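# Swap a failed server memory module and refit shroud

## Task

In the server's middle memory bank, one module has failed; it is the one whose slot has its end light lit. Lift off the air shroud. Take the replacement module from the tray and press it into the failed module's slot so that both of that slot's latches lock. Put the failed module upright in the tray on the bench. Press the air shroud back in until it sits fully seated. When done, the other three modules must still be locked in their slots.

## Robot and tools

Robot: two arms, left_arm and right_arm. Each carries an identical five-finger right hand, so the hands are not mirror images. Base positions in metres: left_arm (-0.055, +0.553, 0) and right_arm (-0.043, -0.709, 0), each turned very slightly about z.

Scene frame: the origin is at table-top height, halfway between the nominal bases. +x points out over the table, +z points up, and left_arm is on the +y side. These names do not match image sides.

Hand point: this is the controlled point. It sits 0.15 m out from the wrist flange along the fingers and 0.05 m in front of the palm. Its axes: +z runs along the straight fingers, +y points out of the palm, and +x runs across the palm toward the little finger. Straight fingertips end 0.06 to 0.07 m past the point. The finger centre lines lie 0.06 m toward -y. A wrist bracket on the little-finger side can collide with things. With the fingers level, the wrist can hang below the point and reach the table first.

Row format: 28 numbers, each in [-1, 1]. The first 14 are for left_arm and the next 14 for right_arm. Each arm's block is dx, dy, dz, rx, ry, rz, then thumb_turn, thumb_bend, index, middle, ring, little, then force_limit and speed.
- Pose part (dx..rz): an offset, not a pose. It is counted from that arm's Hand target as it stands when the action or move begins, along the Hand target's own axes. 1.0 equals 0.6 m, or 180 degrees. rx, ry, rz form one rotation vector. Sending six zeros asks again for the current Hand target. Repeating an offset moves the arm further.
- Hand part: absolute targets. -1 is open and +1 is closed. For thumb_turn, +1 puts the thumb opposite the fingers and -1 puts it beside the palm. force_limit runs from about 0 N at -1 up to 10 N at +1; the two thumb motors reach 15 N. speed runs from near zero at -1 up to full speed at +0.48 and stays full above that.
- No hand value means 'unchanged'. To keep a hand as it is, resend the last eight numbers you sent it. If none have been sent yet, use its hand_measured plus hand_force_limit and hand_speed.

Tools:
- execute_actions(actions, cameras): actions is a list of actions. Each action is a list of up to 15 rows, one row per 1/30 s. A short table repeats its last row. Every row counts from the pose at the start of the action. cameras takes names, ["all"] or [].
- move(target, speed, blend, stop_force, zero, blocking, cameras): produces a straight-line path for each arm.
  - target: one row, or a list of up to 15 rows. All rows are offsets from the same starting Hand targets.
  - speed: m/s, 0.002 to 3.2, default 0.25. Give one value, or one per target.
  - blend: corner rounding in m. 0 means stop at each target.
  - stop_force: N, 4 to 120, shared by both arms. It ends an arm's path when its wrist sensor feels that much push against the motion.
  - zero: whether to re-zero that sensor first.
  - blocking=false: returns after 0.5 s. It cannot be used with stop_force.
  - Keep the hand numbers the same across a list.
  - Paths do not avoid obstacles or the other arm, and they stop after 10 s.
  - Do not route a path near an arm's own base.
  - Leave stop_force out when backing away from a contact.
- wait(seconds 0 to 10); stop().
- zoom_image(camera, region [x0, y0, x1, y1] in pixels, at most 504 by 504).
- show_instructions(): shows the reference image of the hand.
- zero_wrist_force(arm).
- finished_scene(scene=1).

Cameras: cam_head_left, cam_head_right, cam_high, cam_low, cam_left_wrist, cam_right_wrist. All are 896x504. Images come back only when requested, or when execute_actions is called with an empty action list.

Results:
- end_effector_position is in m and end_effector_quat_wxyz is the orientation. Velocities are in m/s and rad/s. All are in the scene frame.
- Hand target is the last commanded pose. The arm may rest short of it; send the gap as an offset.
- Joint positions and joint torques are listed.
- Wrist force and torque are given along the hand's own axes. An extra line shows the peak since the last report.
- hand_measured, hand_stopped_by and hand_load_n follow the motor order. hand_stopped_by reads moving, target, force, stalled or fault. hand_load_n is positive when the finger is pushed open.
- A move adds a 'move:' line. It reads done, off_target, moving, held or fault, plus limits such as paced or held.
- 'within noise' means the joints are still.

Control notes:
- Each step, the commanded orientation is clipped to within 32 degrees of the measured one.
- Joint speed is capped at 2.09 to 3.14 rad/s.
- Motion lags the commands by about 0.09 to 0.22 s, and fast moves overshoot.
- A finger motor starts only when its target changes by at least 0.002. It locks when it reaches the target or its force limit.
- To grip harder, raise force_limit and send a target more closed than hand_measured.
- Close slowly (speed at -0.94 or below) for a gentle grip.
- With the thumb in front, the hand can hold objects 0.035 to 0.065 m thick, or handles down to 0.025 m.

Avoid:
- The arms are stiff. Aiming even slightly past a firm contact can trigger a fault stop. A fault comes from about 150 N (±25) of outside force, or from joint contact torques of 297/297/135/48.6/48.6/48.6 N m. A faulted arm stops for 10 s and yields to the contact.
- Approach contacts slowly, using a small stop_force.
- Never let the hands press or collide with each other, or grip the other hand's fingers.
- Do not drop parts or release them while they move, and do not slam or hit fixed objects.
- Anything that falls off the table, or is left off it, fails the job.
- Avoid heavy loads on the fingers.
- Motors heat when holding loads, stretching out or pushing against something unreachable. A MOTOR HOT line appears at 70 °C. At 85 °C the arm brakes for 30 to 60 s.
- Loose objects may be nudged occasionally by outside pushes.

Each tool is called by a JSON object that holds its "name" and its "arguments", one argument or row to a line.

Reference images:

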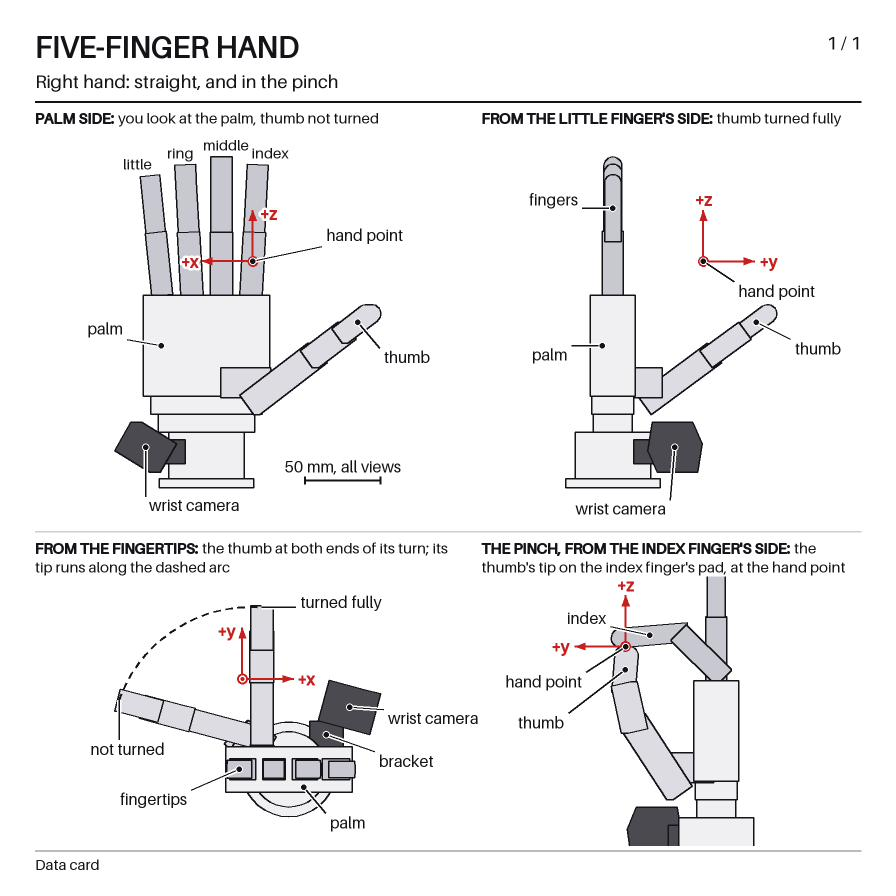

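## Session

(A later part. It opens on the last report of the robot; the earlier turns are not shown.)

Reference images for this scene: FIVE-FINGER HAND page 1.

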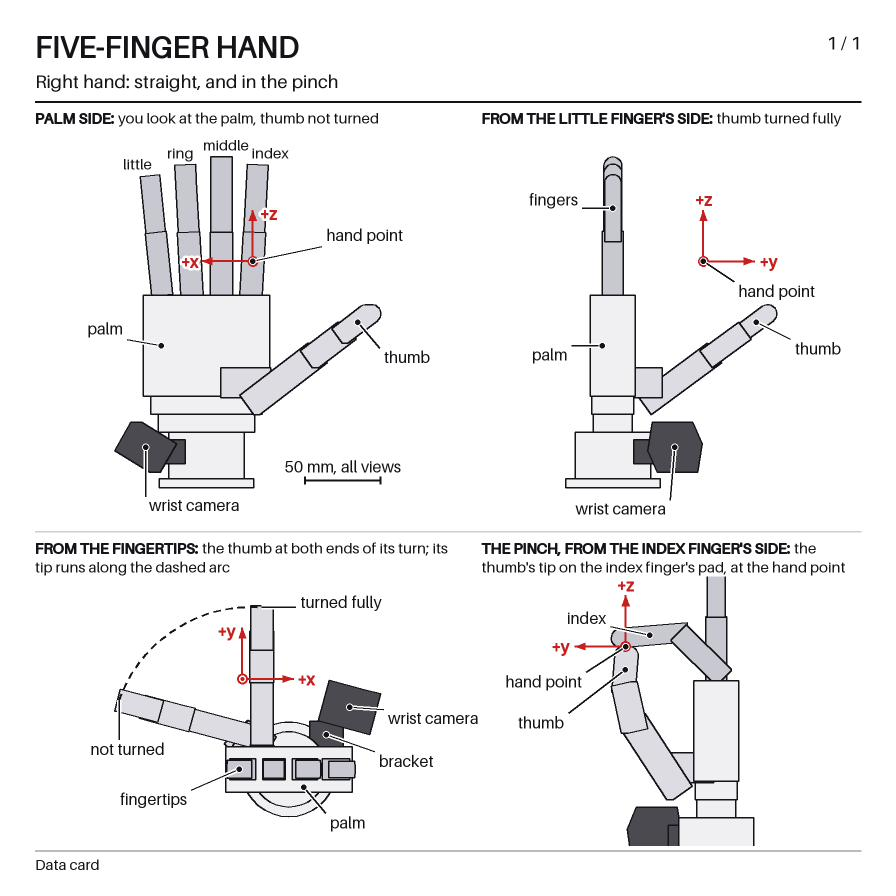

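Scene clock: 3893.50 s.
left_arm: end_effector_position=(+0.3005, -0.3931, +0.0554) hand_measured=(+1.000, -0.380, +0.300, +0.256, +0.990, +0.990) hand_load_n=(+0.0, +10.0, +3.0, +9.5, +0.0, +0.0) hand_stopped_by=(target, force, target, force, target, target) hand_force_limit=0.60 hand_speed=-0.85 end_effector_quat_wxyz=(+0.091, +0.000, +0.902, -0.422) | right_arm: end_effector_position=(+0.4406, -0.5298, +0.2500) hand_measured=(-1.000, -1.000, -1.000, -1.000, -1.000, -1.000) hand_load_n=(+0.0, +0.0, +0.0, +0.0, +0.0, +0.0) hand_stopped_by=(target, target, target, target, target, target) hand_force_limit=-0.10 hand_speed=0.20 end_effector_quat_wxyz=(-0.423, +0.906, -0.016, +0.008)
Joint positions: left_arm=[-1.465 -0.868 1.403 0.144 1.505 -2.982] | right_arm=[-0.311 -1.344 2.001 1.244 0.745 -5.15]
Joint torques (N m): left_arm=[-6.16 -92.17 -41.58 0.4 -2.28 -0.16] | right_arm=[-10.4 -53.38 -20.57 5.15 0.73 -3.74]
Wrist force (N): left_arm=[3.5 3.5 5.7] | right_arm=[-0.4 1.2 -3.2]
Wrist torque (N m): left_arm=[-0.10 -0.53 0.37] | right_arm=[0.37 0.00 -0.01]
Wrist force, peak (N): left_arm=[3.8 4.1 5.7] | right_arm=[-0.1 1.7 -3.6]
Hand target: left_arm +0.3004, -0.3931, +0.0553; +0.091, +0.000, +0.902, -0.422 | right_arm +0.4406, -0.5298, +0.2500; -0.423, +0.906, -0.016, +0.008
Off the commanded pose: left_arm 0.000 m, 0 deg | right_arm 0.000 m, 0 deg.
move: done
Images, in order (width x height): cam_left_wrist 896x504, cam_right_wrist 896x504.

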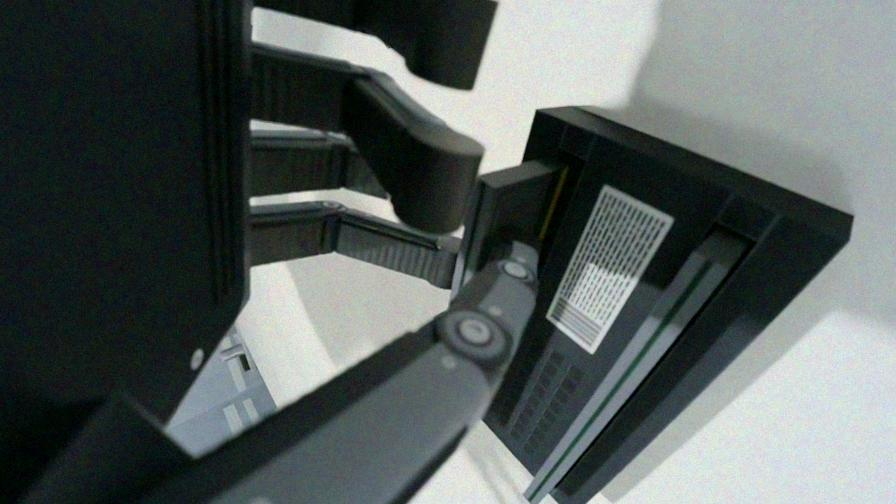

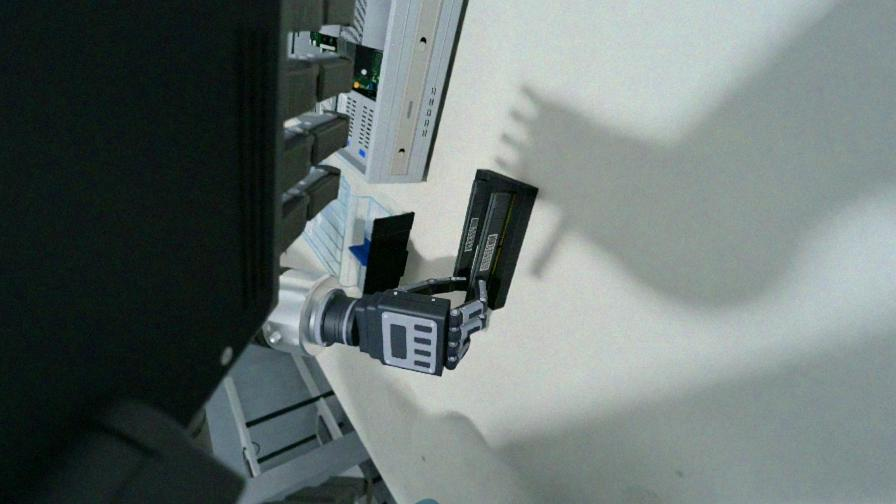

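{"name": "move", "arguments": {
  "target": [0.0015,0.0003,-0.0010,-0.0011,-0.0023,-0.0076,1,0.15,0.3,0.55,0.99,0.99,0.6,-0.85,0,0,0,0,0,0,-1,-1,-1,-1,-1,-1,-0.1,0.2],
  "speed": 0.02,
  "cameras": ["cam_left_wrist","cam_right_wrist"]
}}

{"name": "zoom_image", "arguments": {
  "camera": "cam_right_wrist",
  "region": [490, 170, 530, 215]
}}

{"name": "zoom_image", "arguments": {
  "camera": "cam_right_wrist",
  "region": [470, 240, 520, 310]
}}

{"name": "zoom_image", "arguments": {
  "camera": "cam_left_wrist",
  "region": [530, 120, 610, 250]
}}

Scene clock: 3932.87 s.
left_arm: end_effector_position=(+0.2994, -0.3926, +0.0554) hand_measured=(+1.000, -0.380, +0.300, +0.256, +0.990, +0.990) hand_load_n=(+0.0, +10.0, +2.5, +9.5, +0.0, +0.0) hand_stopped_by=(target, force, target, force, target, target) hand_force_limit=0.60 hand_speed=-0.85 end_effector_quat_wxyz=(+0.089, -0.012, +0.902, -0.422) | right_arm: end_effector_position=(+0.4406, -0.5298, +0.2500) hand_measured=(-1.000, -1.000, -1.000, -1.000, -1.000, -1.000) hand_load_n=(+0.0, +0.0, +0.0, +0.0, +0.0, +0.0) hand_stopped_by=(target, target, target, target, target, target) hand_force_limit=-0.10 hand_speed=0.20 end_effector_quat_wxyz=(-0.423, +0.906, -0.016, +0.008)
Joint positions: left_arm=[-1.467 -0.868 1.402 0.148 1.495 -3.007] | right_arm=[-0.311 -1.344 2.001 1.244 0.745 -5.15]
Joint torques (N m): left_arm=[-4.8 -76.99 -45.98 1.97 0.52 3.56] | right_arm=[-10.75 -53.26 -21.24 5.31 0.64 -3.53]
Wrist force (N): left_arm=[4.0 3.4 5.2] | right_arm=[0.0 1.7 -3.3]
Wrist torque (N m): left_arm=[-0.07 -0.57 0.38] | right_arm=[0.45 -0.04 0.01]
Wrist force, peak (N): left_arm=[3.7 4.0 5.7] | right_arm=[-0.6 1.5 -3.7]
Hand target: left_arm +0.2994, -0.3926, +0.0554; +0.089, -0.012, +0.902, -0.422 | right_arm +0.4406, -0.5298, +0.2500; -0.423, +0.906, -0.016, +0.008
Off the commanded pose: left_arm 0.000 m, 0 deg | right_arm 0.000 m, 0 deg.
move: done
Images, in order (width x height): cam_left_wrist 896x504, cam_right_wrist 896x504.

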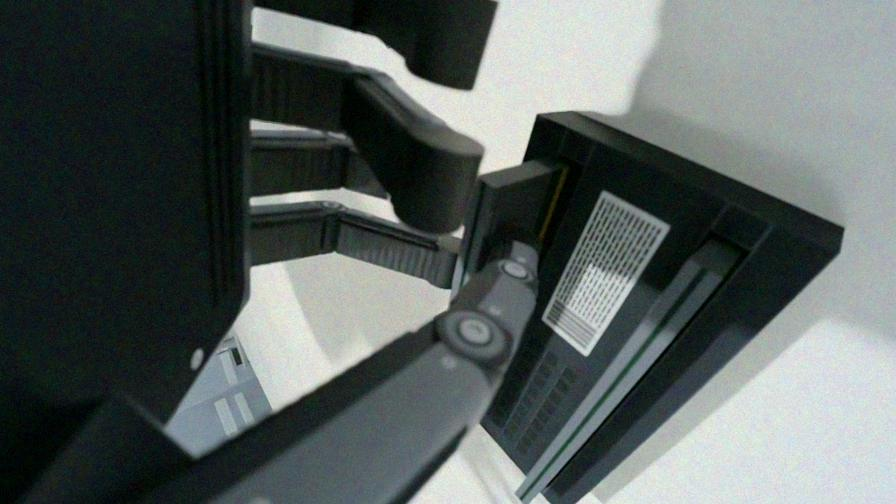

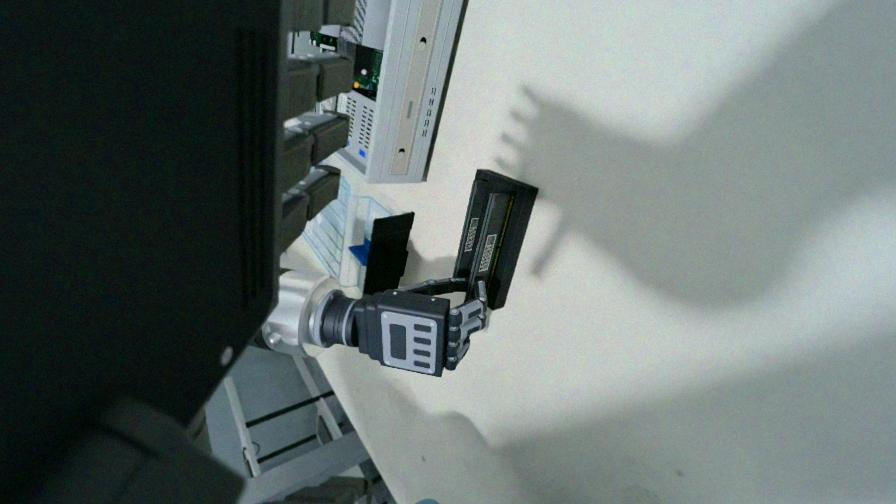

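Scaled by 11.200 from the camera's 896x504 image, which has a finer 1280x720 frame.

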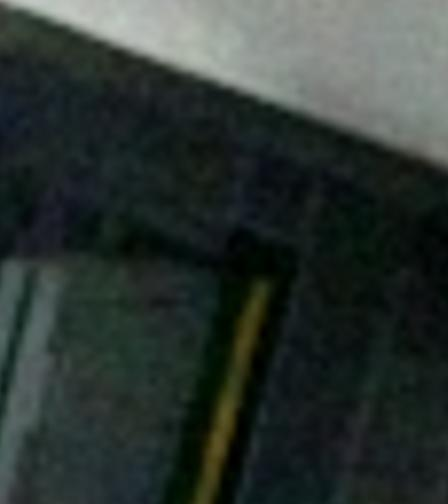

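Scaled by 7.200 from the camera's 896x504 image, which has a finer 1280x720 frame.

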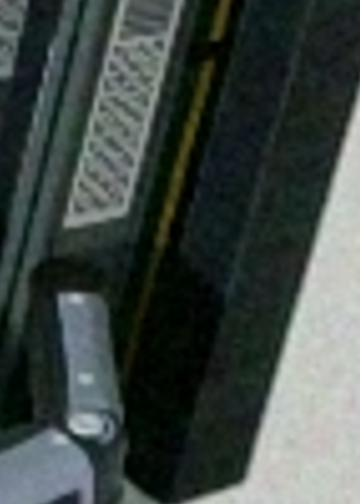

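Scaled by 3.877 from the camera's 896x504 image, which has a finer 1280x720 frame.

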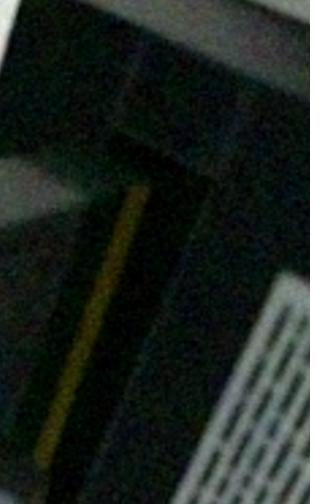

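{"name": "move", "arguments": {
  "target": [
    [-0.0015,-0.0076,-0.0063,0,0,0,1,0.15,0.3,0.55,0.99,0.99,0.6,-0.85,0,0,0,0,0,0,-1,-1,-1,-1,-1,-1,-0.1,0.2],
    [-0.0039,0.0085,-0.0253,0,0,0,1,0.15,0.3,0.55,0.99,0.99,0.6,-0.85,0,0,0,0,0,0,-1,-1,-1,-1,-1,-1,-0.1,0.2]
  ],
  "speed": 0.03
}}

{"name": "move", "arguments": {
  "target": [0.0035,0.0178,0.0146,0,0,0,1,0.15,0.3,0.55,0.99,0.99,0.6,-0.85,0,0,0,0,0,0,-1,-1,-1,-1,-1,-1,-0.1,0.2],
  "speed": 0.008,
  "stop_force": 4,
  "cameras": ["cam_left_wrist","cam_right_wrist"]
}}

{"name": "zoom_image", "arguments": {
  "camera": "cam_right_wrist",
  "region": [460, 160, 540, 250]
}}

{"name": "zoom_image", "arguments": {
  "camera": "cam_left_wrist",
  "region": [500, 100, 620, 250]
}}

Scene clock: 3979.27 s.
left_arm: end_effector_position=(+0.2994, -0.3774, +0.0614) hand_measured=(+1.000, -0.380, +0.300, +0.256, +0.990, +0.990) hand_load_n=(+0.0, +10.5, +2.5, +10.0, +0.0, +0.0) hand_stopped_by=(target, force, target, force, target, target) hand_force_limit=0.60 hand_speed=-0.85 end_effector_quat_wxyz=(+0.089, -0.012, +0.902, -0.422) end_effector_velocity=(+0.000, -0.002, +0.000) end_effector_angular_velocity=(-0.001, +0.000, +0.000) | right_arm: end_effector_position=(+0.4406, -0.5298, +0.2500) hand_measured=(-1.000, -1.000, -1.000, -1.000, -1.000, -1.000) hand_load_n=(+0.0, +0.0, +0.0, +0.0, -0.5, +0.0) hand_stopped_by=(target, target, target, target, target, target) hand_force_limit=-0.10 hand_speed=0.20 end_effector_quat_wxyz=(-0.423, +0.906, -0.016, +0.008)
Joint positions: left_arm=[-1.464 -0.894 1.436 0.14 1.497 -3.005] | right_arm=[-0.311 -1.344 2.001 1.244 0.745 -5.15]
Joint velocities: left_arm=[0 0.002 -0.005 0.002 0.001 0] | right_arm=[within noise]
Joint torques (N m): left_arm=[0.44 -73.97 -49.24 2.09 0.96 3.97] | right_arm=[-9.4 -53.31 -20.66 5.32 0.41 -3.51]
Wrist force (N): left_arm=[3.8 3.6 5.1] | right_arm=[0.0 1.4 -3.0]
Wrist torque (N m): left_arm=[-0.04 -0.55 0.21] | right_arm=[0.37 -0.07 0.01]
Wrist force, peak (N): left_arm=[3.9 3.4 6.1] | right_arm=[-0.4 1.8 -3.6]
Hand target: left_arm +0.2994, -0.3776, +0.0614; +0.089, -0.012, +0.902, -0.422 | right_arm +0.4406, -0.5298, +0.2500; -0.423, +0.906, -0.016, +0.008
Off the commanded pose: left_arm 0.000 m, 0 deg | right_arm 0.000 m, 0 deg.
move: done

Scene clock: 3981.83 s.
left_arm: end_effector_position=(+0.2994, -0.3776, +0.0517) hand_measured=(+1.000, -0.380, +0.300, +0.256, +0.990, +0.990) hand_load_n=(+0.0, +10.0, +1.5, +9.5, +0.0, +0.0) hand_stopped_by=(target, force, target, force, target, target) hand_force_limit=0.60 hand_speed=-0.85 end_effector_quat_wxyz=(+0.089, -0.012, +0.902, -0.422) | right_arm: end_effector_position=(+0.4406, -0.5298, +0.2500) hand_measured=(-1.000, -1.000, -1.000, -1.000, -1.000, -1.000) hand_load_n=(+0.0, +0.0, +0.0, +0.0, +0.0, +0.0) hand_stopped_by=(target, target, target, target, target, target) hand_force_limit=-0.10 hand_speed=0.20 end_effector_quat_wxyz=(-0.423, +0.906, -0.016, +0.008)
Joint positions: left_arm=[-1.464 -0.885 1.44 0.126 1.497 -3.005] | right_arm=[-0.311 -1.344 2.001 1.244 0.745 -5.15]
Joint torques (N m): left_arm=[-8.45 -90.75 -45.32 4.06 -0.89 0.36] | right_arm=[-9.25 -53.12 -20.77 5.17 0.43 -3.59]
Wrist force (N): left_arm=[3.0 1.1 3.4] | right_arm=[-0.1 1.6 -3.5]
Wrist torque (N m): left_arm=[-0.06 -0.56 0.19] | right_arm=[0.45 -0.03 0.01]
Wrist force, peak (N): left_arm=[3.7 4.1 5.5] | right_arm=[-0.4 1.8 -3.5]
Hand target: left_arm +0.2994, -0.3776, +0.0517; +0.089, -0.012, +0.902, -0.422 (not the last commanded pose) | right_arm +0.4406, -0.5298, +0.2500; -0.423, +0.906, -0.016, +0.008
Off the commanded pose: left_arm 0.004 m, 0 deg | right_arm 0.000 m, 0 deg.
move: contact (left_arm)
Images, in order (width x height): cam_left_wrist 896x504, cam_right_wrist 896x504.

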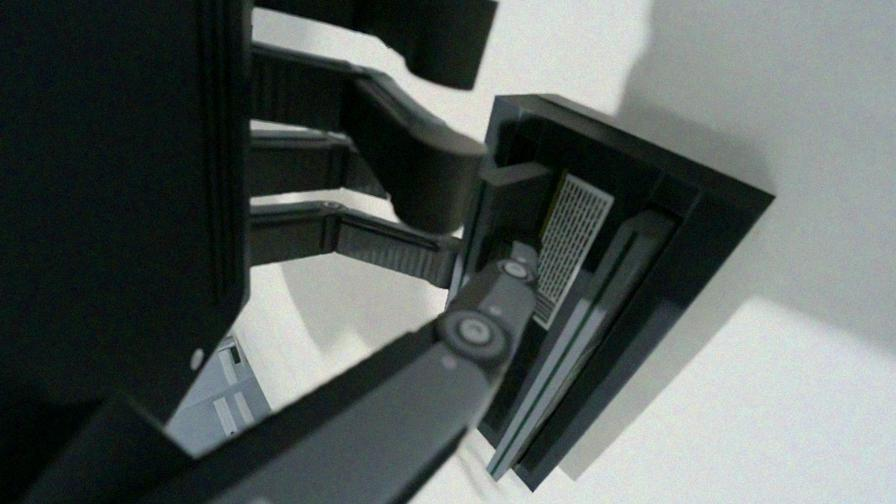

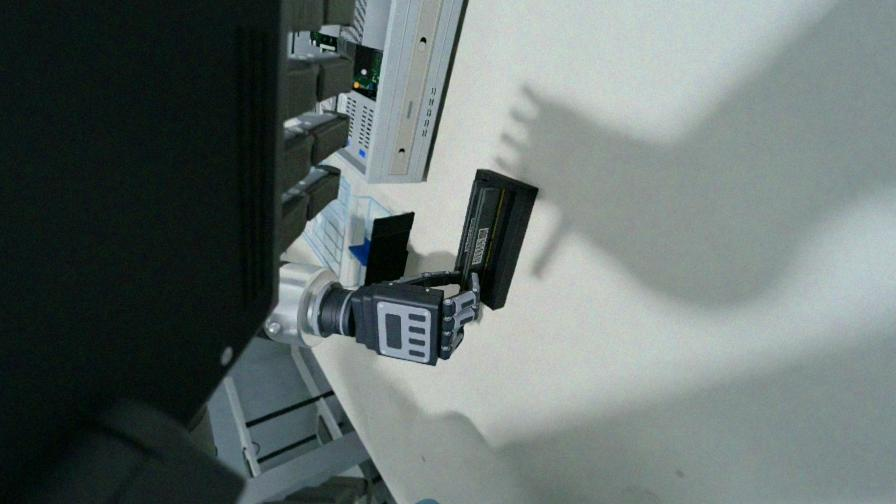

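Scaled by 5.600 from the camera's 896x504 image, which has a finer 1280x720 frame.

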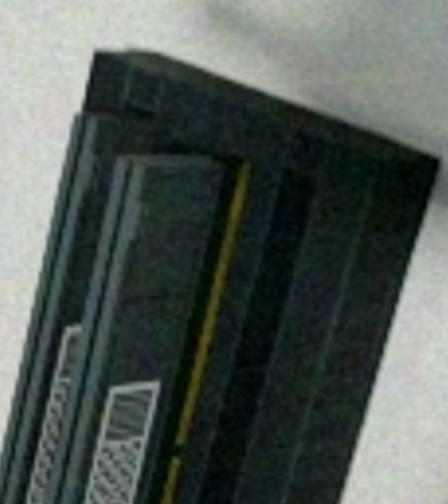

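Scaled by 3.360 from the camera's 896x504 image, which has a finer 1280x720 frame.

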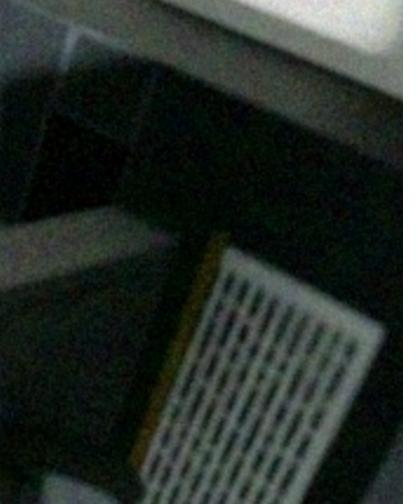

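{"name": "zoom_image", "arguments": {
  "camera": "cam_right_wrist",
  "region": [485, 175, 525, 215]
}}

{"name": "zoom_image", "arguments": {
  "camera": "cam_right_wrist",
  "region": [475, 215, 515, 255]
}}

{"name": "zoom_image", "arguments": {
  "camera": "cam_right_wrist",
  "region": [465, 255, 505, 295]
}}

Scaled by 12.600 from the camera's 896x504 image, which has a finer 1280x720 frame.

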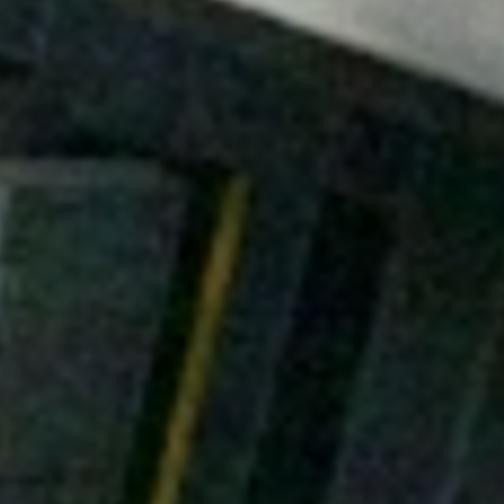

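Scaled by 12.600 from the camera's 896x504 image, which has a finer 1280x720 frame.

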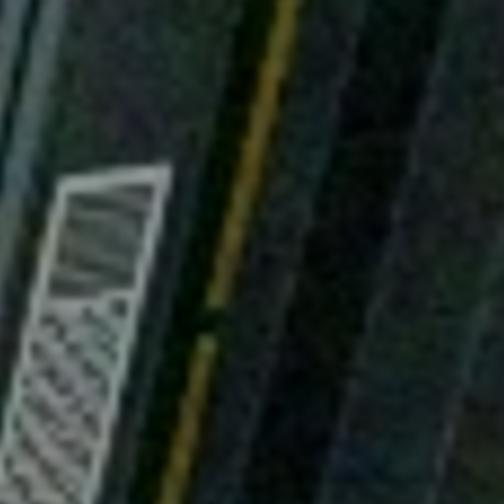

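Scaled by 12.600 from the camera's 896x504 image, which has a finer 1280x720 frame.

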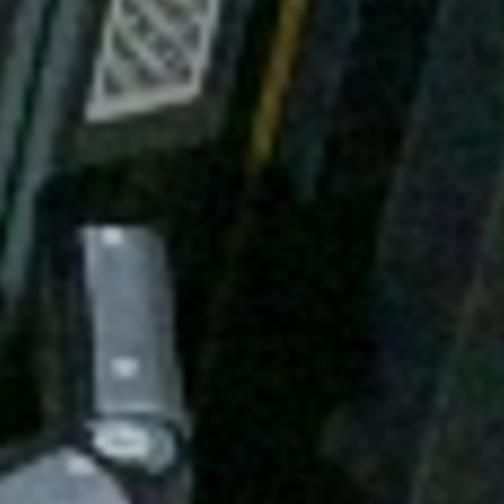

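{"name": "zoom_image", "arguments": {
  "camera": "cam_left_wrist",
  "region": [500, 110, 570, 180]
}}

{"name": "zoom_image", "arguments": {
  "camera": "cam_left_wrist",
  "region": [530, 160, 630, 260]
}}

{"name": "zoom_image", "arguments": {
  "camera": "cam_left_wrist",
  "region": [500, 200, 640, 340]
}}

Scaled by 7.200 from the camera's 896x504 image, which has a finer 1280x720 frame.

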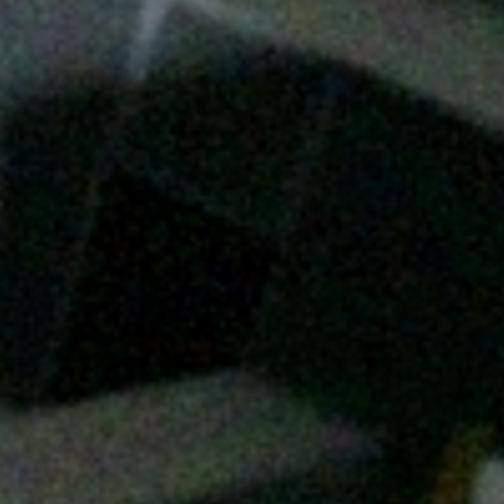

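Scaled by 5.040 from the camera's 896x504 image, which has a finer 1280x720 frame.

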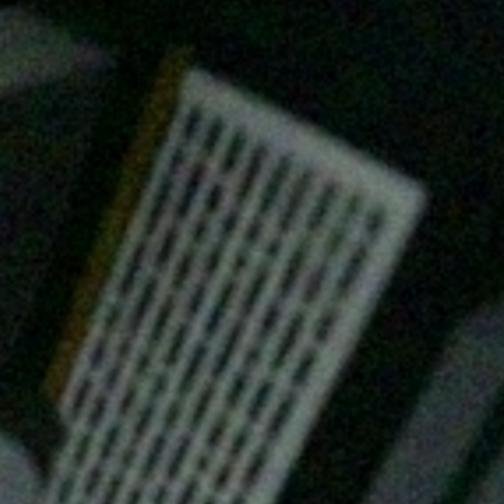

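Scaled by 3.600 from the camera's 896x504 image, which has a finer 1280x720 frame.

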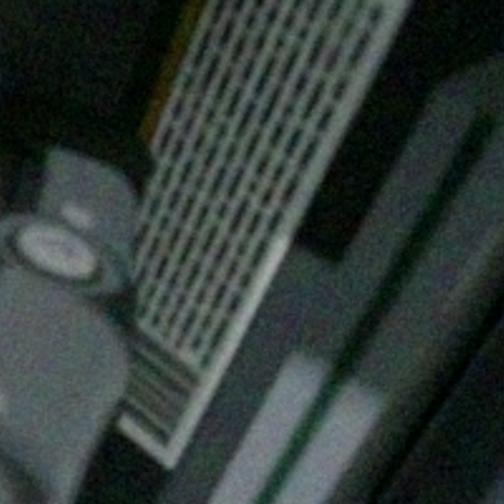

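{"name": "move", "arguments": {
  "target": [0.0015,0.0076,0.0063,0,0,0,1,0.15,0.3,0.55,0.99,0.99,0.6,-0.85,0,0,0,0,0,0,-1,-1,-1,-1,-1,-1,-0.1,0.2],
  "speed": 0.004,
  "stop_force": 10,
  "cameras": ["cam_left_wrist","cam_right_wrist"]
}}

{"name": "zoom_image", "arguments": {
  "camera": "cam_right_wrist",
  "region": [460, 160, 540, 250]
}}

{"name": "zoom_image", "arguments": {
  "camera": "cam_left_wrist",
  "region": [500, 100, 620, 250]
}}

Scene clock: 4082.07 s.
left_arm: end_effector_position=(+0.2994, -0.3778, +0.0510) hand_measured=(+1.000, -0.380, +0.300, +0.256, +0.990, +0.990) hand_load_n=(+0.0, +10.5, +1.0, +7.5, +0.0, +0.0) hand_stopped_by=(target, force, target, force, target, target) hand_force_limit=0.60 hand_speed=-0.85 end_effector_quat_wxyz=(+0.089, -0.012, +0.902, -0.422) | right_arm: end_effector_position=(+0.4406, -0.5298, +0.2500) hand_measured=(-1.000, -1.000, -1.000, -1.000, -1.000, -1.000) hand_load_n=(+0.0, +0.0, +0.0, +0.0, +0.0, +0.0) hand_stopped_by=(target, target, target, target, target, target) hand_force_limit=-0.10 hand_speed=0.20 end_effector_quat_wxyz=(-0.423, +0.906, -0.016, +0.008)
Joint positions: left_arm=[-1.464 -0.885 1.441 0.125 1.497 -3.005] | right_arm=[-0.311 -1.344 2.001 1.244 0.745 -5.15]
Joint torques (N m): left_arm=[-8.19 -84.02 -43.38 4.48 -0.36 0.57] | right_arm=[-9.7 -52.67 -20.85 5.51 0.46 -3.31]
Wrist force (N): left_arm=[2.1 -6.4 -3.2] | right_arm=[-0.4 1.4 -3.6]
Wrist torque (N m): left_arm=[-0.19 -0.40 0.03] | right_arm=[0.43 0.01 -0.01]
Wrist force, peak (N): left_arm=[2.0 -7.9 -4.1] | right_arm=[-0.3 1.7 -3.7]
Hand target: left_arm +0.2994, -0.3778, +0.0510; +0.089, -0.012, +0.902, -0.422 (not the last commanded pose) | right_arm +0.4406, -0.5298, +0.2500; -0.423, +0.906, -0.016, +0.008
Off the commanded pose: left_arm 0.005 m, 0 deg | right_arm 0.000 m, 0 deg.
move: contact (left_arm)
Images, in order (width x height): cam_left_wrist 896x504, cam_right_wrist 896x504.

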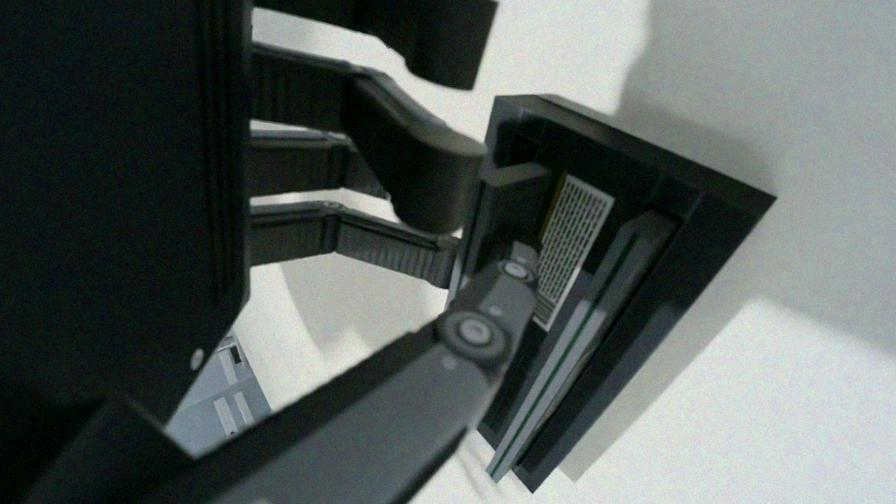

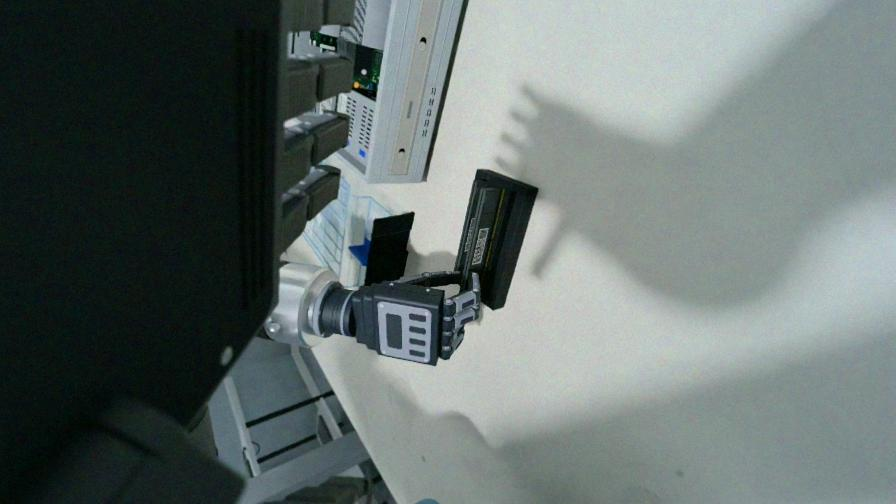

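Scaled by 5.600 from the camera's 896x504 image, which has a finer 1280x720 frame.

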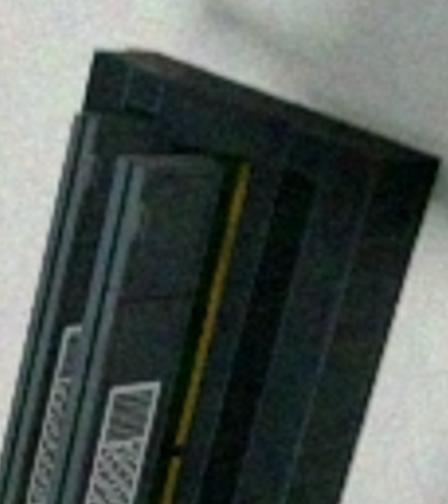

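Scaled by 3.360 from the camera's 896x504 image, which has a finer 1280x720 frame.

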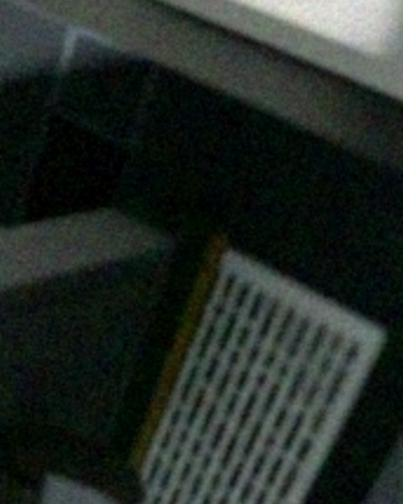

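{"name": "move", "arguments": {
  "target": [
    [-0.0013,-0.0064,-0.0052,0,0,0,1,0.15,0.3,0.55,0.99,0.99,0.6,-0.85,0,0,0,0,0,0,-1,-1,-1,-1,-1,-1,-0.1,0.2],
    [0.0024,-0.0228,0.0139,0,0,0,1,0.15,0.3,0.55,0.99,0.99,0.6,-0.85,0,0,0,0,0,0,-1,-1,-1,-1,-1,-1,-0.1,0.2]
  ],
  "speed": 0.03
}}

{"name": "move", "arguments": {
  "target": [0.0033,0.0165,0.0136,0,0,0,1,0.15,0.3,0.55,0.99,0.99,0.6,-0.85,0,0,0,0,0,0,-1,-1,-1,-1,-1,-1,-0.1,0.2],
  "speed": 0.008,
  "stop_force": 4,
  "cameras": ["cam_left_wrist","cam_right_wrist"]
}}

{"name": "zoom_image", "arguments": {
  "camera": "cam_right_wrist",
  "region": [480, 165, 530, 225]
}}

{"name": "zoom_image", "arguments": {
  "camera": "cam_left_wrist",
  "region": [520, 120, 620, 240]
}}

Scene clock: 4108.07 s.
left_arm: end_effector_position=(+0.2987, -0.3932, +0.0560) hand_measured=(+1.000, -0.380, +0.300, +0.256, +0.990, +0.990) hand_load_n=(+0.5, +10.5, +3.0, +9.0, +0.0, +0.0) hand_stopped_by=(target, force, target, force, target, target) hand_force_limit=0.60 hand_speed=-0.85 end_effector_quat_wxyz=(+0.089, -0.012, +0.902, -0.422) | right_arm: end_effector_position=(+0.4406, -0.5298, +0.2500) hand_measured=(-1.000, -1.000, -1.000, -1.000, -1.000, -1.000) hand_load_n=(-0.5, +0.0, -0.5, +0.0, -0.5, +0.0) hand_stopped_by=(target, target, target, target, target, target) hand_force_limit=-0.10 hand_speed=0.20 end_effector_quat_wxyz=(-0.423, +0.906, -0.016, +0.008)
Joint positions: left_arm=[-1.468 -0.868 1.401 0.149 1.495 -3.008] | right_arm=[-0.311 -1.344 2.001 1.244 0.745 -5.15]
Joint torques (N m): left_arm=[0 -93.59 -25.56 -0.3 -0.73 -2.11] | right_arm=[-9.45 -53.36 -21.27 5.35 0.31 -3.45]
Wrist force (N): left_arm=[4.0 3.8 5.3] | right_arm=[-0.1 1.3 -3.2]
Wrist torque (N m): left_arm=[-0.02 -0.57 0.39] | right_arm=[0.38 -0.03 -0.01]
Wrist force, peak (N): left_arm=[3.8 4.1 6.2] | right_arm=[0.1 1.6 -3.7]
Hand target: left_arm +0.2987, -0.3930, +0.0560; +0.089, -0.012, +0.902, -0.422 | right_arm +0.4406, -0.5298, +0.2500; -0.423, +0.906, -0.016, +0.008
Off the commanded pose: left_arm 0.000 m, 0 deg | right_arm 0.000 m, 0 deg.
move: done

Scene clock: 4109.90 s.
left_arm: end_effector_position=(+0.2987, -0.3931, +0.0511) hand_measured=(+1.000, -0.380, +0.300, +0.256, +0.990, +0.990) hand_load_n=(+0.0, +10.5, +3.0, +8.5, +0.0, +0.0) hand_stopped_by=(target, force, target, force, target, target) hand_force_limit=0.60 hand_speed=-0.85 end_effector_quat_wxyz=(+0.089, -0.012, +0.902, -0.422) | right_arm: end_effector_position=(+0.4406, -0.5298, +0.2500) hand_measured=(-1.000, -1.000, -1.000, -1.000, -1.000, -1.000) hand_load_n=(+0.0, +0.0, +0.0, +0.0, +0.0, +0.0) hand_stopped_by=(target, target, target, target, target, target) hand_force_limit=-0.10 hand_speed=0.20 end_effector_quat_wxyz=(-0.423, +0.906, -0.016, +0.008)
Joint positions: left_arm=[-1.468 -0.864 1.404 0.142 1.495 -3.008] | right_arm=[-0.311 -1.344 2.001 1.244 0.745 -5.15]
Joint torques (N m): left_arm=[3.82 -94.68 -49.44 3.13 1.1 0.03] | right_arm=[-9.39 -54.09 -21.08 5.33 0.5 -3.21]
Wrist force (N): left_arm=[3.4 3.5 4.5] | right_arm=[0.0 1.3 -3.3]
Wrist torque (N m): left_arm=[-0.02 -0.48 0.35] | right_arm=[0.38 -0.05 0.01]
Wrist force, peak (N): left_arm=[4.1 4.1 5.2] | right_arm=[-0.2 1.2 -3.8]
Hand target: left_arm +0.2987, -0.3931, +0.0511; +0.089, -0.012, +0.902, -0.422 (not the last commanded pose) | right_arm +0.4406, -0.5298, +0.2500; -0.423, +0.906, -0.016, +0.008
Off the commanded pose: left_arm 0.008 m, 0 deg | right_arm 0.000 m, 0 deg.
move: contact (left_arm)
Images, in order (width x height): cam_left_wrist 896x504, cam_right_wrist 896x504.

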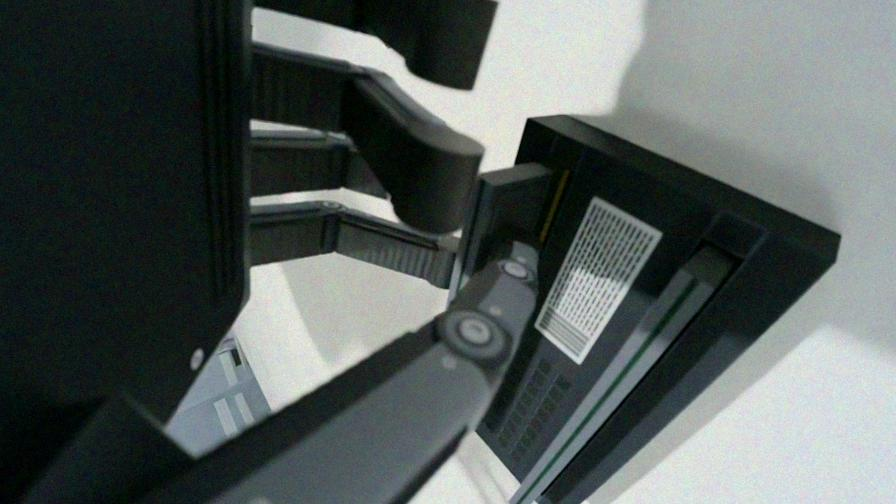

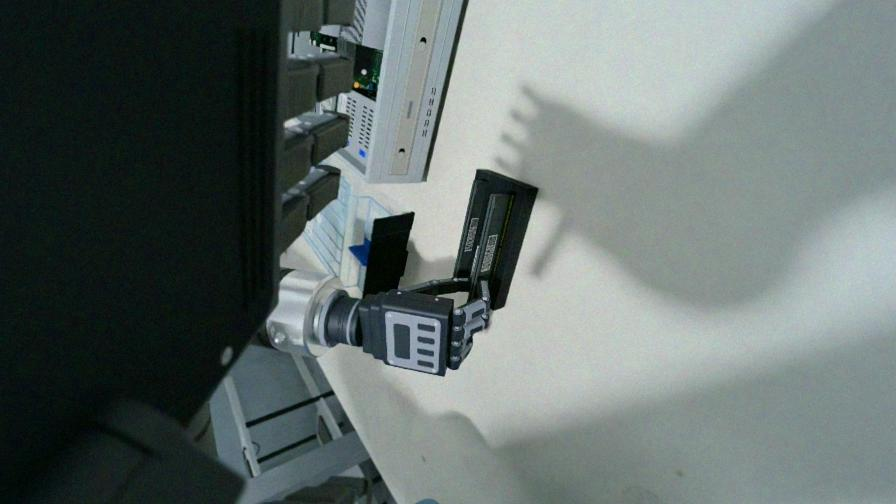

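Scaled by 8.400 from the camera's 896x504 image, which has a finer 1280x720 frame.

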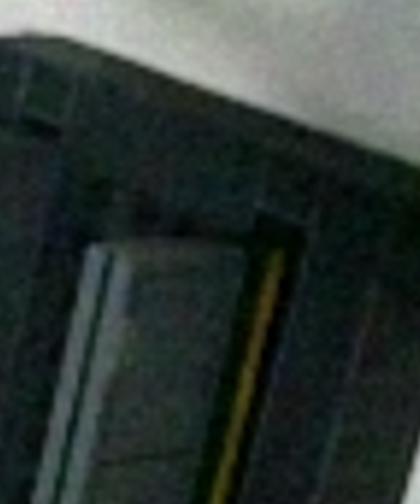

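Scaled by 4.200 from the camera's 896x504 image, which has a finer 1280x720 frame.

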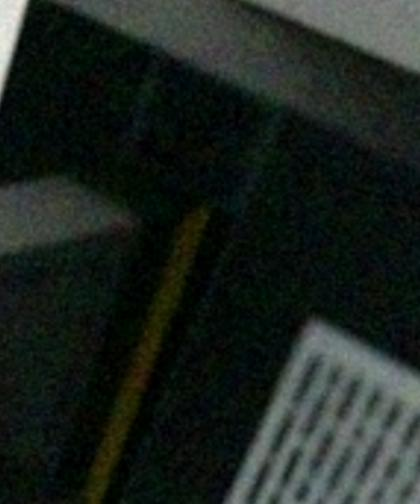

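{"name": "move", "arguments": {
  "target": [-0.0030,-0.0050,-0.0012,-0.0013,-0.0068,-0.0056,1,0.15,0.3,0.55,0.99,0.99,0.6,-0.85,0,0,0,0,0,0,-1,-1,-1,-1,-1,-1,-0.1,0.2],
  "speed": 0.02
}}

{"name": "move", "arguments": {
  "target": [0.0031,0.0165,0.0136,0,0,0,1,0.15,0.3,0.55,0.99,0.99,0.6,-0.85,0,0,0,0,0,0,-1,-1,-1,-1,-1,-1,-0.1,0.2],
  "speed": 0.006,
  "stop_force": 4,
  "cameras": ["cam_left_wrist","cam_right_wrist"]
}}

{"name": "zoom_image", "arguments": {
  "camera": "cam_right_wrist",
  "region": [480, 165, 530, 225]
}}

{"name": "zoom_image", "arguments": {
  "camera": "cam_left_wrist",
  "region": [520, 120, 620, 240]
}}

Scene clock: 4130.90 s.
left_arm: end_effector_position=(+0.3002, -0.3943, +0.0542) hand_measured=(+1.000, -0.380, +0.300, +0.256, +0.990, +0.990) hand_load_n=(+0.0, +10.5, +3.0, +8.5, +0.0, +0.0) hand_stopped_by=(target, force, target, force, target, target) hand_force_limit=0.60 hand_speed=-0.85 end_effector_quat_wxyz=(+0.095, -0.025, +0.902, -0.421) | right_arm: end_effector_position=(+0.4406, -0.5298, +0.2500) hand_measured=(-1.000, -1.000, -1.000, -1.000, -1.000, -1.000) hand_load_n=(+0.0, +0.0, +0.0, +0.0, +0.0, +0.0) hand_stopped_by=(target, target, target, target, target, target) hand_force_limit=-0.10 hand_speed=0.20 end_effector_quat_wxyz=(-0.423, +0.906, -0.016, +0.008)
Joint positions: left_arm=[-1.472 -0.863 1.396 0.15 1.47 -3.028] | right_arm=[-0.311 -1.344 2.001 1.244 0.745 -5.15]
Joint torques (N m): left_arm=[-2.84 -76.65 -41.49 0.72 1.73 3.32] | right_arm=[-9.14 -53.43 -20.88 5.2 0.35 -3.11]
Wrist force (N): left_arm=[4.2 4.1 5.5] | right_arm=[-0.3 1.4 -3.2]
Wrist torque (N m): left_arm=[0.00 -0.58 0.39] | right_arm=[0.41 0.00 -0.01]
Wrist force, peak (N): left_arm=[4.0 4.1 5.7] | right_arm=[-0.4 1.5 -3.7]
Hand target: left_arm +0.3002, -0.3943, +0.0541; +0.095, -0.025, +0.902, -0.421 | right_arm +0.4406, -0.5298, +0.2500; -0.423, +0.906, -0.016, +0.008
Off the commanded pose: left_arm 0.000 m, 0 deg | right_arm 0.000 m, 0 deg.
move: done

Scene clock: 4132.33 s.
left_arm: end_effector_position=(+0.3002, -0.3943, +0.0513) hand_measured=(+1.000, -0.380, +0.300, +0.256, +0.990, +0.990) hand_load_n=(+0.5, +10.0, +3.0, +8.0, +0.0, +0.0) hand_stopped_by=(target, force, target, force, target, target) hand_force_limit=0.60 hand_speed=-0.85 end_effector_quat_wxyz=(+0.095, -0.025, +0.902, -0.421) | right_arm: end_effector_position=(+0.4406, -0.5298, +0.2500) hand_measured=(-1.000, -1.000, -1.000, -1.000, -1.000, -1.000) hand_load_n=(+0.0, +0.0, +0.0, +0.0, +0.0, +0.0) hand_stopped_by=(target, target, target, target, target, target) hand_force_limit=-0.10 hand_speed=0.20 end_effector_quat_wxyz=(-0.423, +0.906, -0.016, +0.008)
Joint positions: left_arm=[-1.472 -0.861 1.397 0.146 1.47 -3.028] | right_arm=[-0.311 -1.344 2.001 1.244 0.745 -5.15]
Joint torques (N m): left_arm=[1.16 -89.33 -40.89 3.72 2.07 3.1] | right_arm=[-8.95 -52.37 -21.21 5.37 0.52 -3.04]
Wrist force (N): left_arm=[1.8 -0.5 0.5] | right_arm=[0.1 1.2 -3.3]
Wrist torque (N m): left_arm=[-0.08 -0.40 0.26] | right_arm=[0.38 -0.06 0.01]
Wrist force, peak (N): left_arm=[3.9 3.8 5.9] | right_arm=[0.1 1.6 -3.7]
Hand target: left_arm +0.3002, -0.3943, +0.0514; +0.095, -0.025, +0.902, -0.421 (not the last commanded pose) | right_arm +0.4406, -0.5298, +0.2500; -0.423, +0.906, -0.016, +0.008
Off the commanded pose: left_arm 0.010 m, 0 deg | right_arm 0.000 m, 0 deg.
move: contact (left_arm)
Images, in order (width x height): cam_left_wrist 896x504, cam_right_wrist 896x504.

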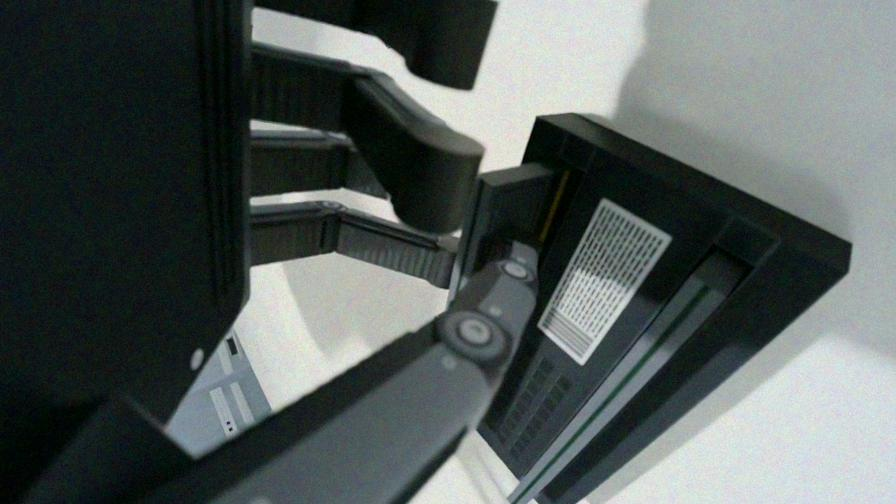

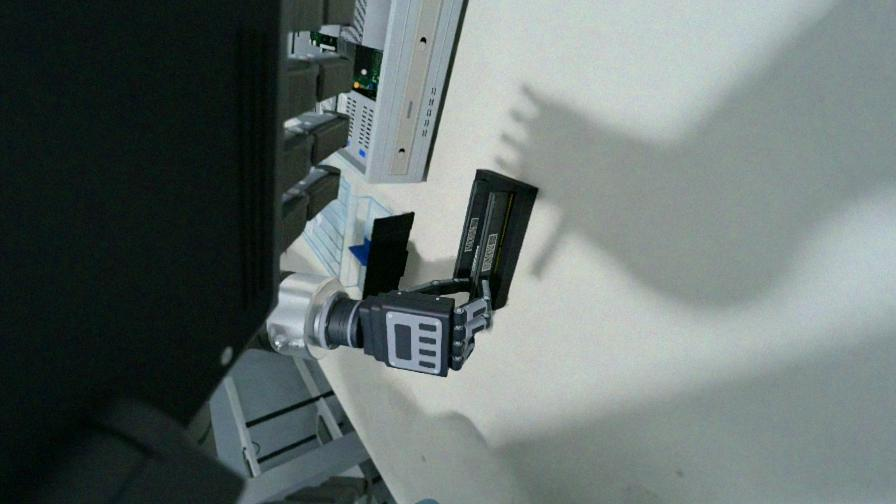

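Scaled by 8.400 from the camera's 896x504 image, which has a finer 1280x720 frame.

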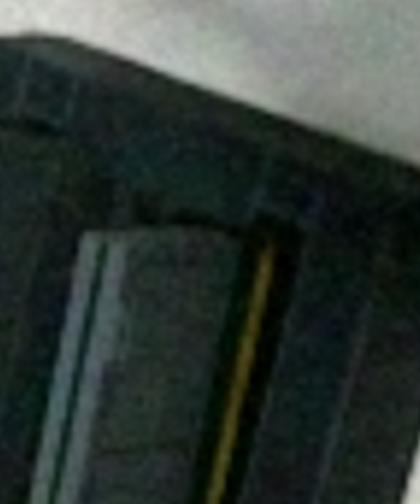

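Scaled by 4.200 from the camera's 896x504 image, which has a finer 1280x720 frame.

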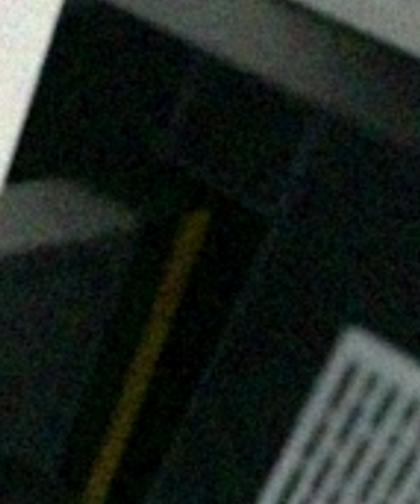

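{"name": "zoom_image", "arguments": {
  "camera": "cam_right_wrist",
  "region": [450, 240, 520, 330]
}}

Scaled by 5.600 from the camera's 896x504 image, which has a finer 1280x720 frame.

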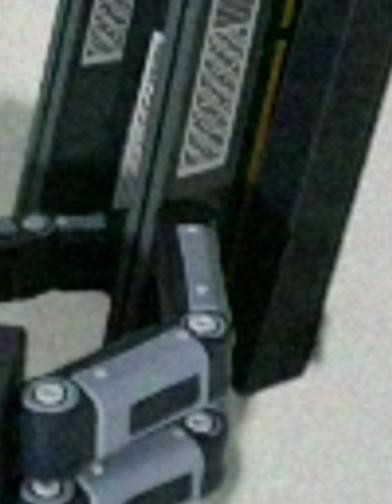

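{"name": "move", "arguments": {
  "target": [-0.0022,-0.0024,-0.0019,0,0,0,1,0.15,0.3,0.55,0.99,0.99,0.6,-0.85,0,0,0,0,0,0,-1,-1,-1,-1,-1,-1,-0.1,0.2],
  "speed": 0.02
}}

{"name": "move", "arguments": {
  "target": [0.0030,0.0153,0.0126,0,0,0,1,0.15,0.3,0.55,0.99,0.99,0.6,-0.85,0,0,0,0,0,0,-1,-1,-1,-1,-1,-1,-0.1,0.2],
  "speed": 0.006,
  "stop_force": 4
}}

Scene clock: 4181.53 s.
left_arm: end_effector_position=(+0.3012, -0.3942, +0.0534) hand_measured=(+1.000, -0.380, +0.300, +0.256, +0.990, +0.990) hand_load_n=(+0.0, +10.5, +3.0, +8.5, +0.5, +0.5) hand_stopped_by=(target, force, target, force, target, target) hand_force_limit=0.60 hand_speed=-0.85 end_effector_quat_wxyz=(+0.095, -0.025, +0.902, -0.421) | right_arm: end_effector_position=(+0.4406, -0.5298, +0.2500) hand_measured=(-1.000, -1.000, -1.000, -1.000, -1.000, -1.000) hand_load_n=(+0.0, +0.0, -0.5, +0.0, +0.0, +0.0) hand_stopped_by=(target, target, target, target, target, target) hand_force_limit=-0.10 hand_speed=0.20 end_effector_quat_wxyz=(-0.423, +0.906, -0.016, +0.008)
Joint positions: left_arm=[-1.471 -0.862 1.395 0.149 1.471 -3.027] | right_arm=[-0.311 -1.344 2.001 1.244 0.745 -5.15]
Joint torques (N m): left_arm=[4.58 -90.27 -47.43 2.09 2.47 3.97] | right_arm=[-9.11 -52.69 -21.28 5.29 0.36 -3]
Wrist force (N): left_arm=[4.2 3.6 5.4] | right_arm=[0.1 1.6 -3.1]
Wrist torque (N m): left_arm=[-0.07 -0.58 0.21] | right_arm=[0.43 -0.07 0.02]
Wrist force, peak (N): left_arm=[4.1 4.2 5.7] | right_arm=[-0.6 1.8 -3.7]
Hand target: left_arm +0.3012, -0.3942, +0.0534; +0.095, -0.025, +0.902, -0.421 | right_arm +0.4406, -0.5298, +0.2500; -0.423, +0.906, -0.016, +0.008
Off the commanded pose: left_arm 0.000 m, 0 deg | right_arm 0.000 m, 0 deg.
move: done

Scene clock: 4183.23 s.
left_arm: end_effector_position=(+0.3012, -0.3942, +0.0514) hand_measured=(+1.000, -0.380, +0.300, +0.256, +0.990, +0.990) hand_load_n=(+0.0, +10.0, +3.0, +7.5, +0.0, +0.0) hand_stopped_by=(target, force, target, force, target, target) hand_force_limit=0.60 hand_speed=-0.85 end_effector_quat_wxyz=(+0.095, -0.025, +0.902, -0.421) | right_arm: end_effector_position=(+0.4406, -0.5298, +0.2500) hand_measured=(-1.000, -1.000, -1.000, -1.000, -1.000, -1.000) hand_load_n=(+0.0, +0.0, +0.0, +0.0, +0.0, +0.0) hand_stopped_by=(target, target, target, target, target, target) hand_force_limit=-0.10 hand_speed=0.20 end_effector_quat_wxyz=(-0.423, +0.906, -0.016, +0.008)
Joint positions: left_arm=[-1.471 -0.861 1.396 0.147 1.471 -3.027] | right_arm=[-0.311 -1.344 2.001 1.244 0.745 -5.15]
Joint torques (N m): left_arm=[4.05 -92.17 -45.4 3.33 1.72 3.5] | right_arm=[-8.67 -53.49 -21.53 5.31 0.35 -2.97]
Wrist force (N): left_arm=[2.4 -0.1 0.6] | right_arm=[-0.2 1.4 -2.8]
Wrist torque (N m): left_arm=[-0.07 -0.42 0.15] | right_arm=[0.38 -0.03 0.00]
Wrist force, peak (N): left_arm=[3.5 4.3 5.7] | right_arm=[-0.6 1.4 -3.8]
Hand target: left_arm +0.3012, -0.3943, +0.0514; +0.095, -0.025, +0.902, -0.421 (not the last commanded pose) | right_arm +0.4406, -0.5298, +0.2500; -0.423, +0.906, -0.016, +0.008
Off the commanded pose: left_arm 0.010 m, 0 deg | right_arm 0.000 m, 0 deg.
move: contact (left_arm)


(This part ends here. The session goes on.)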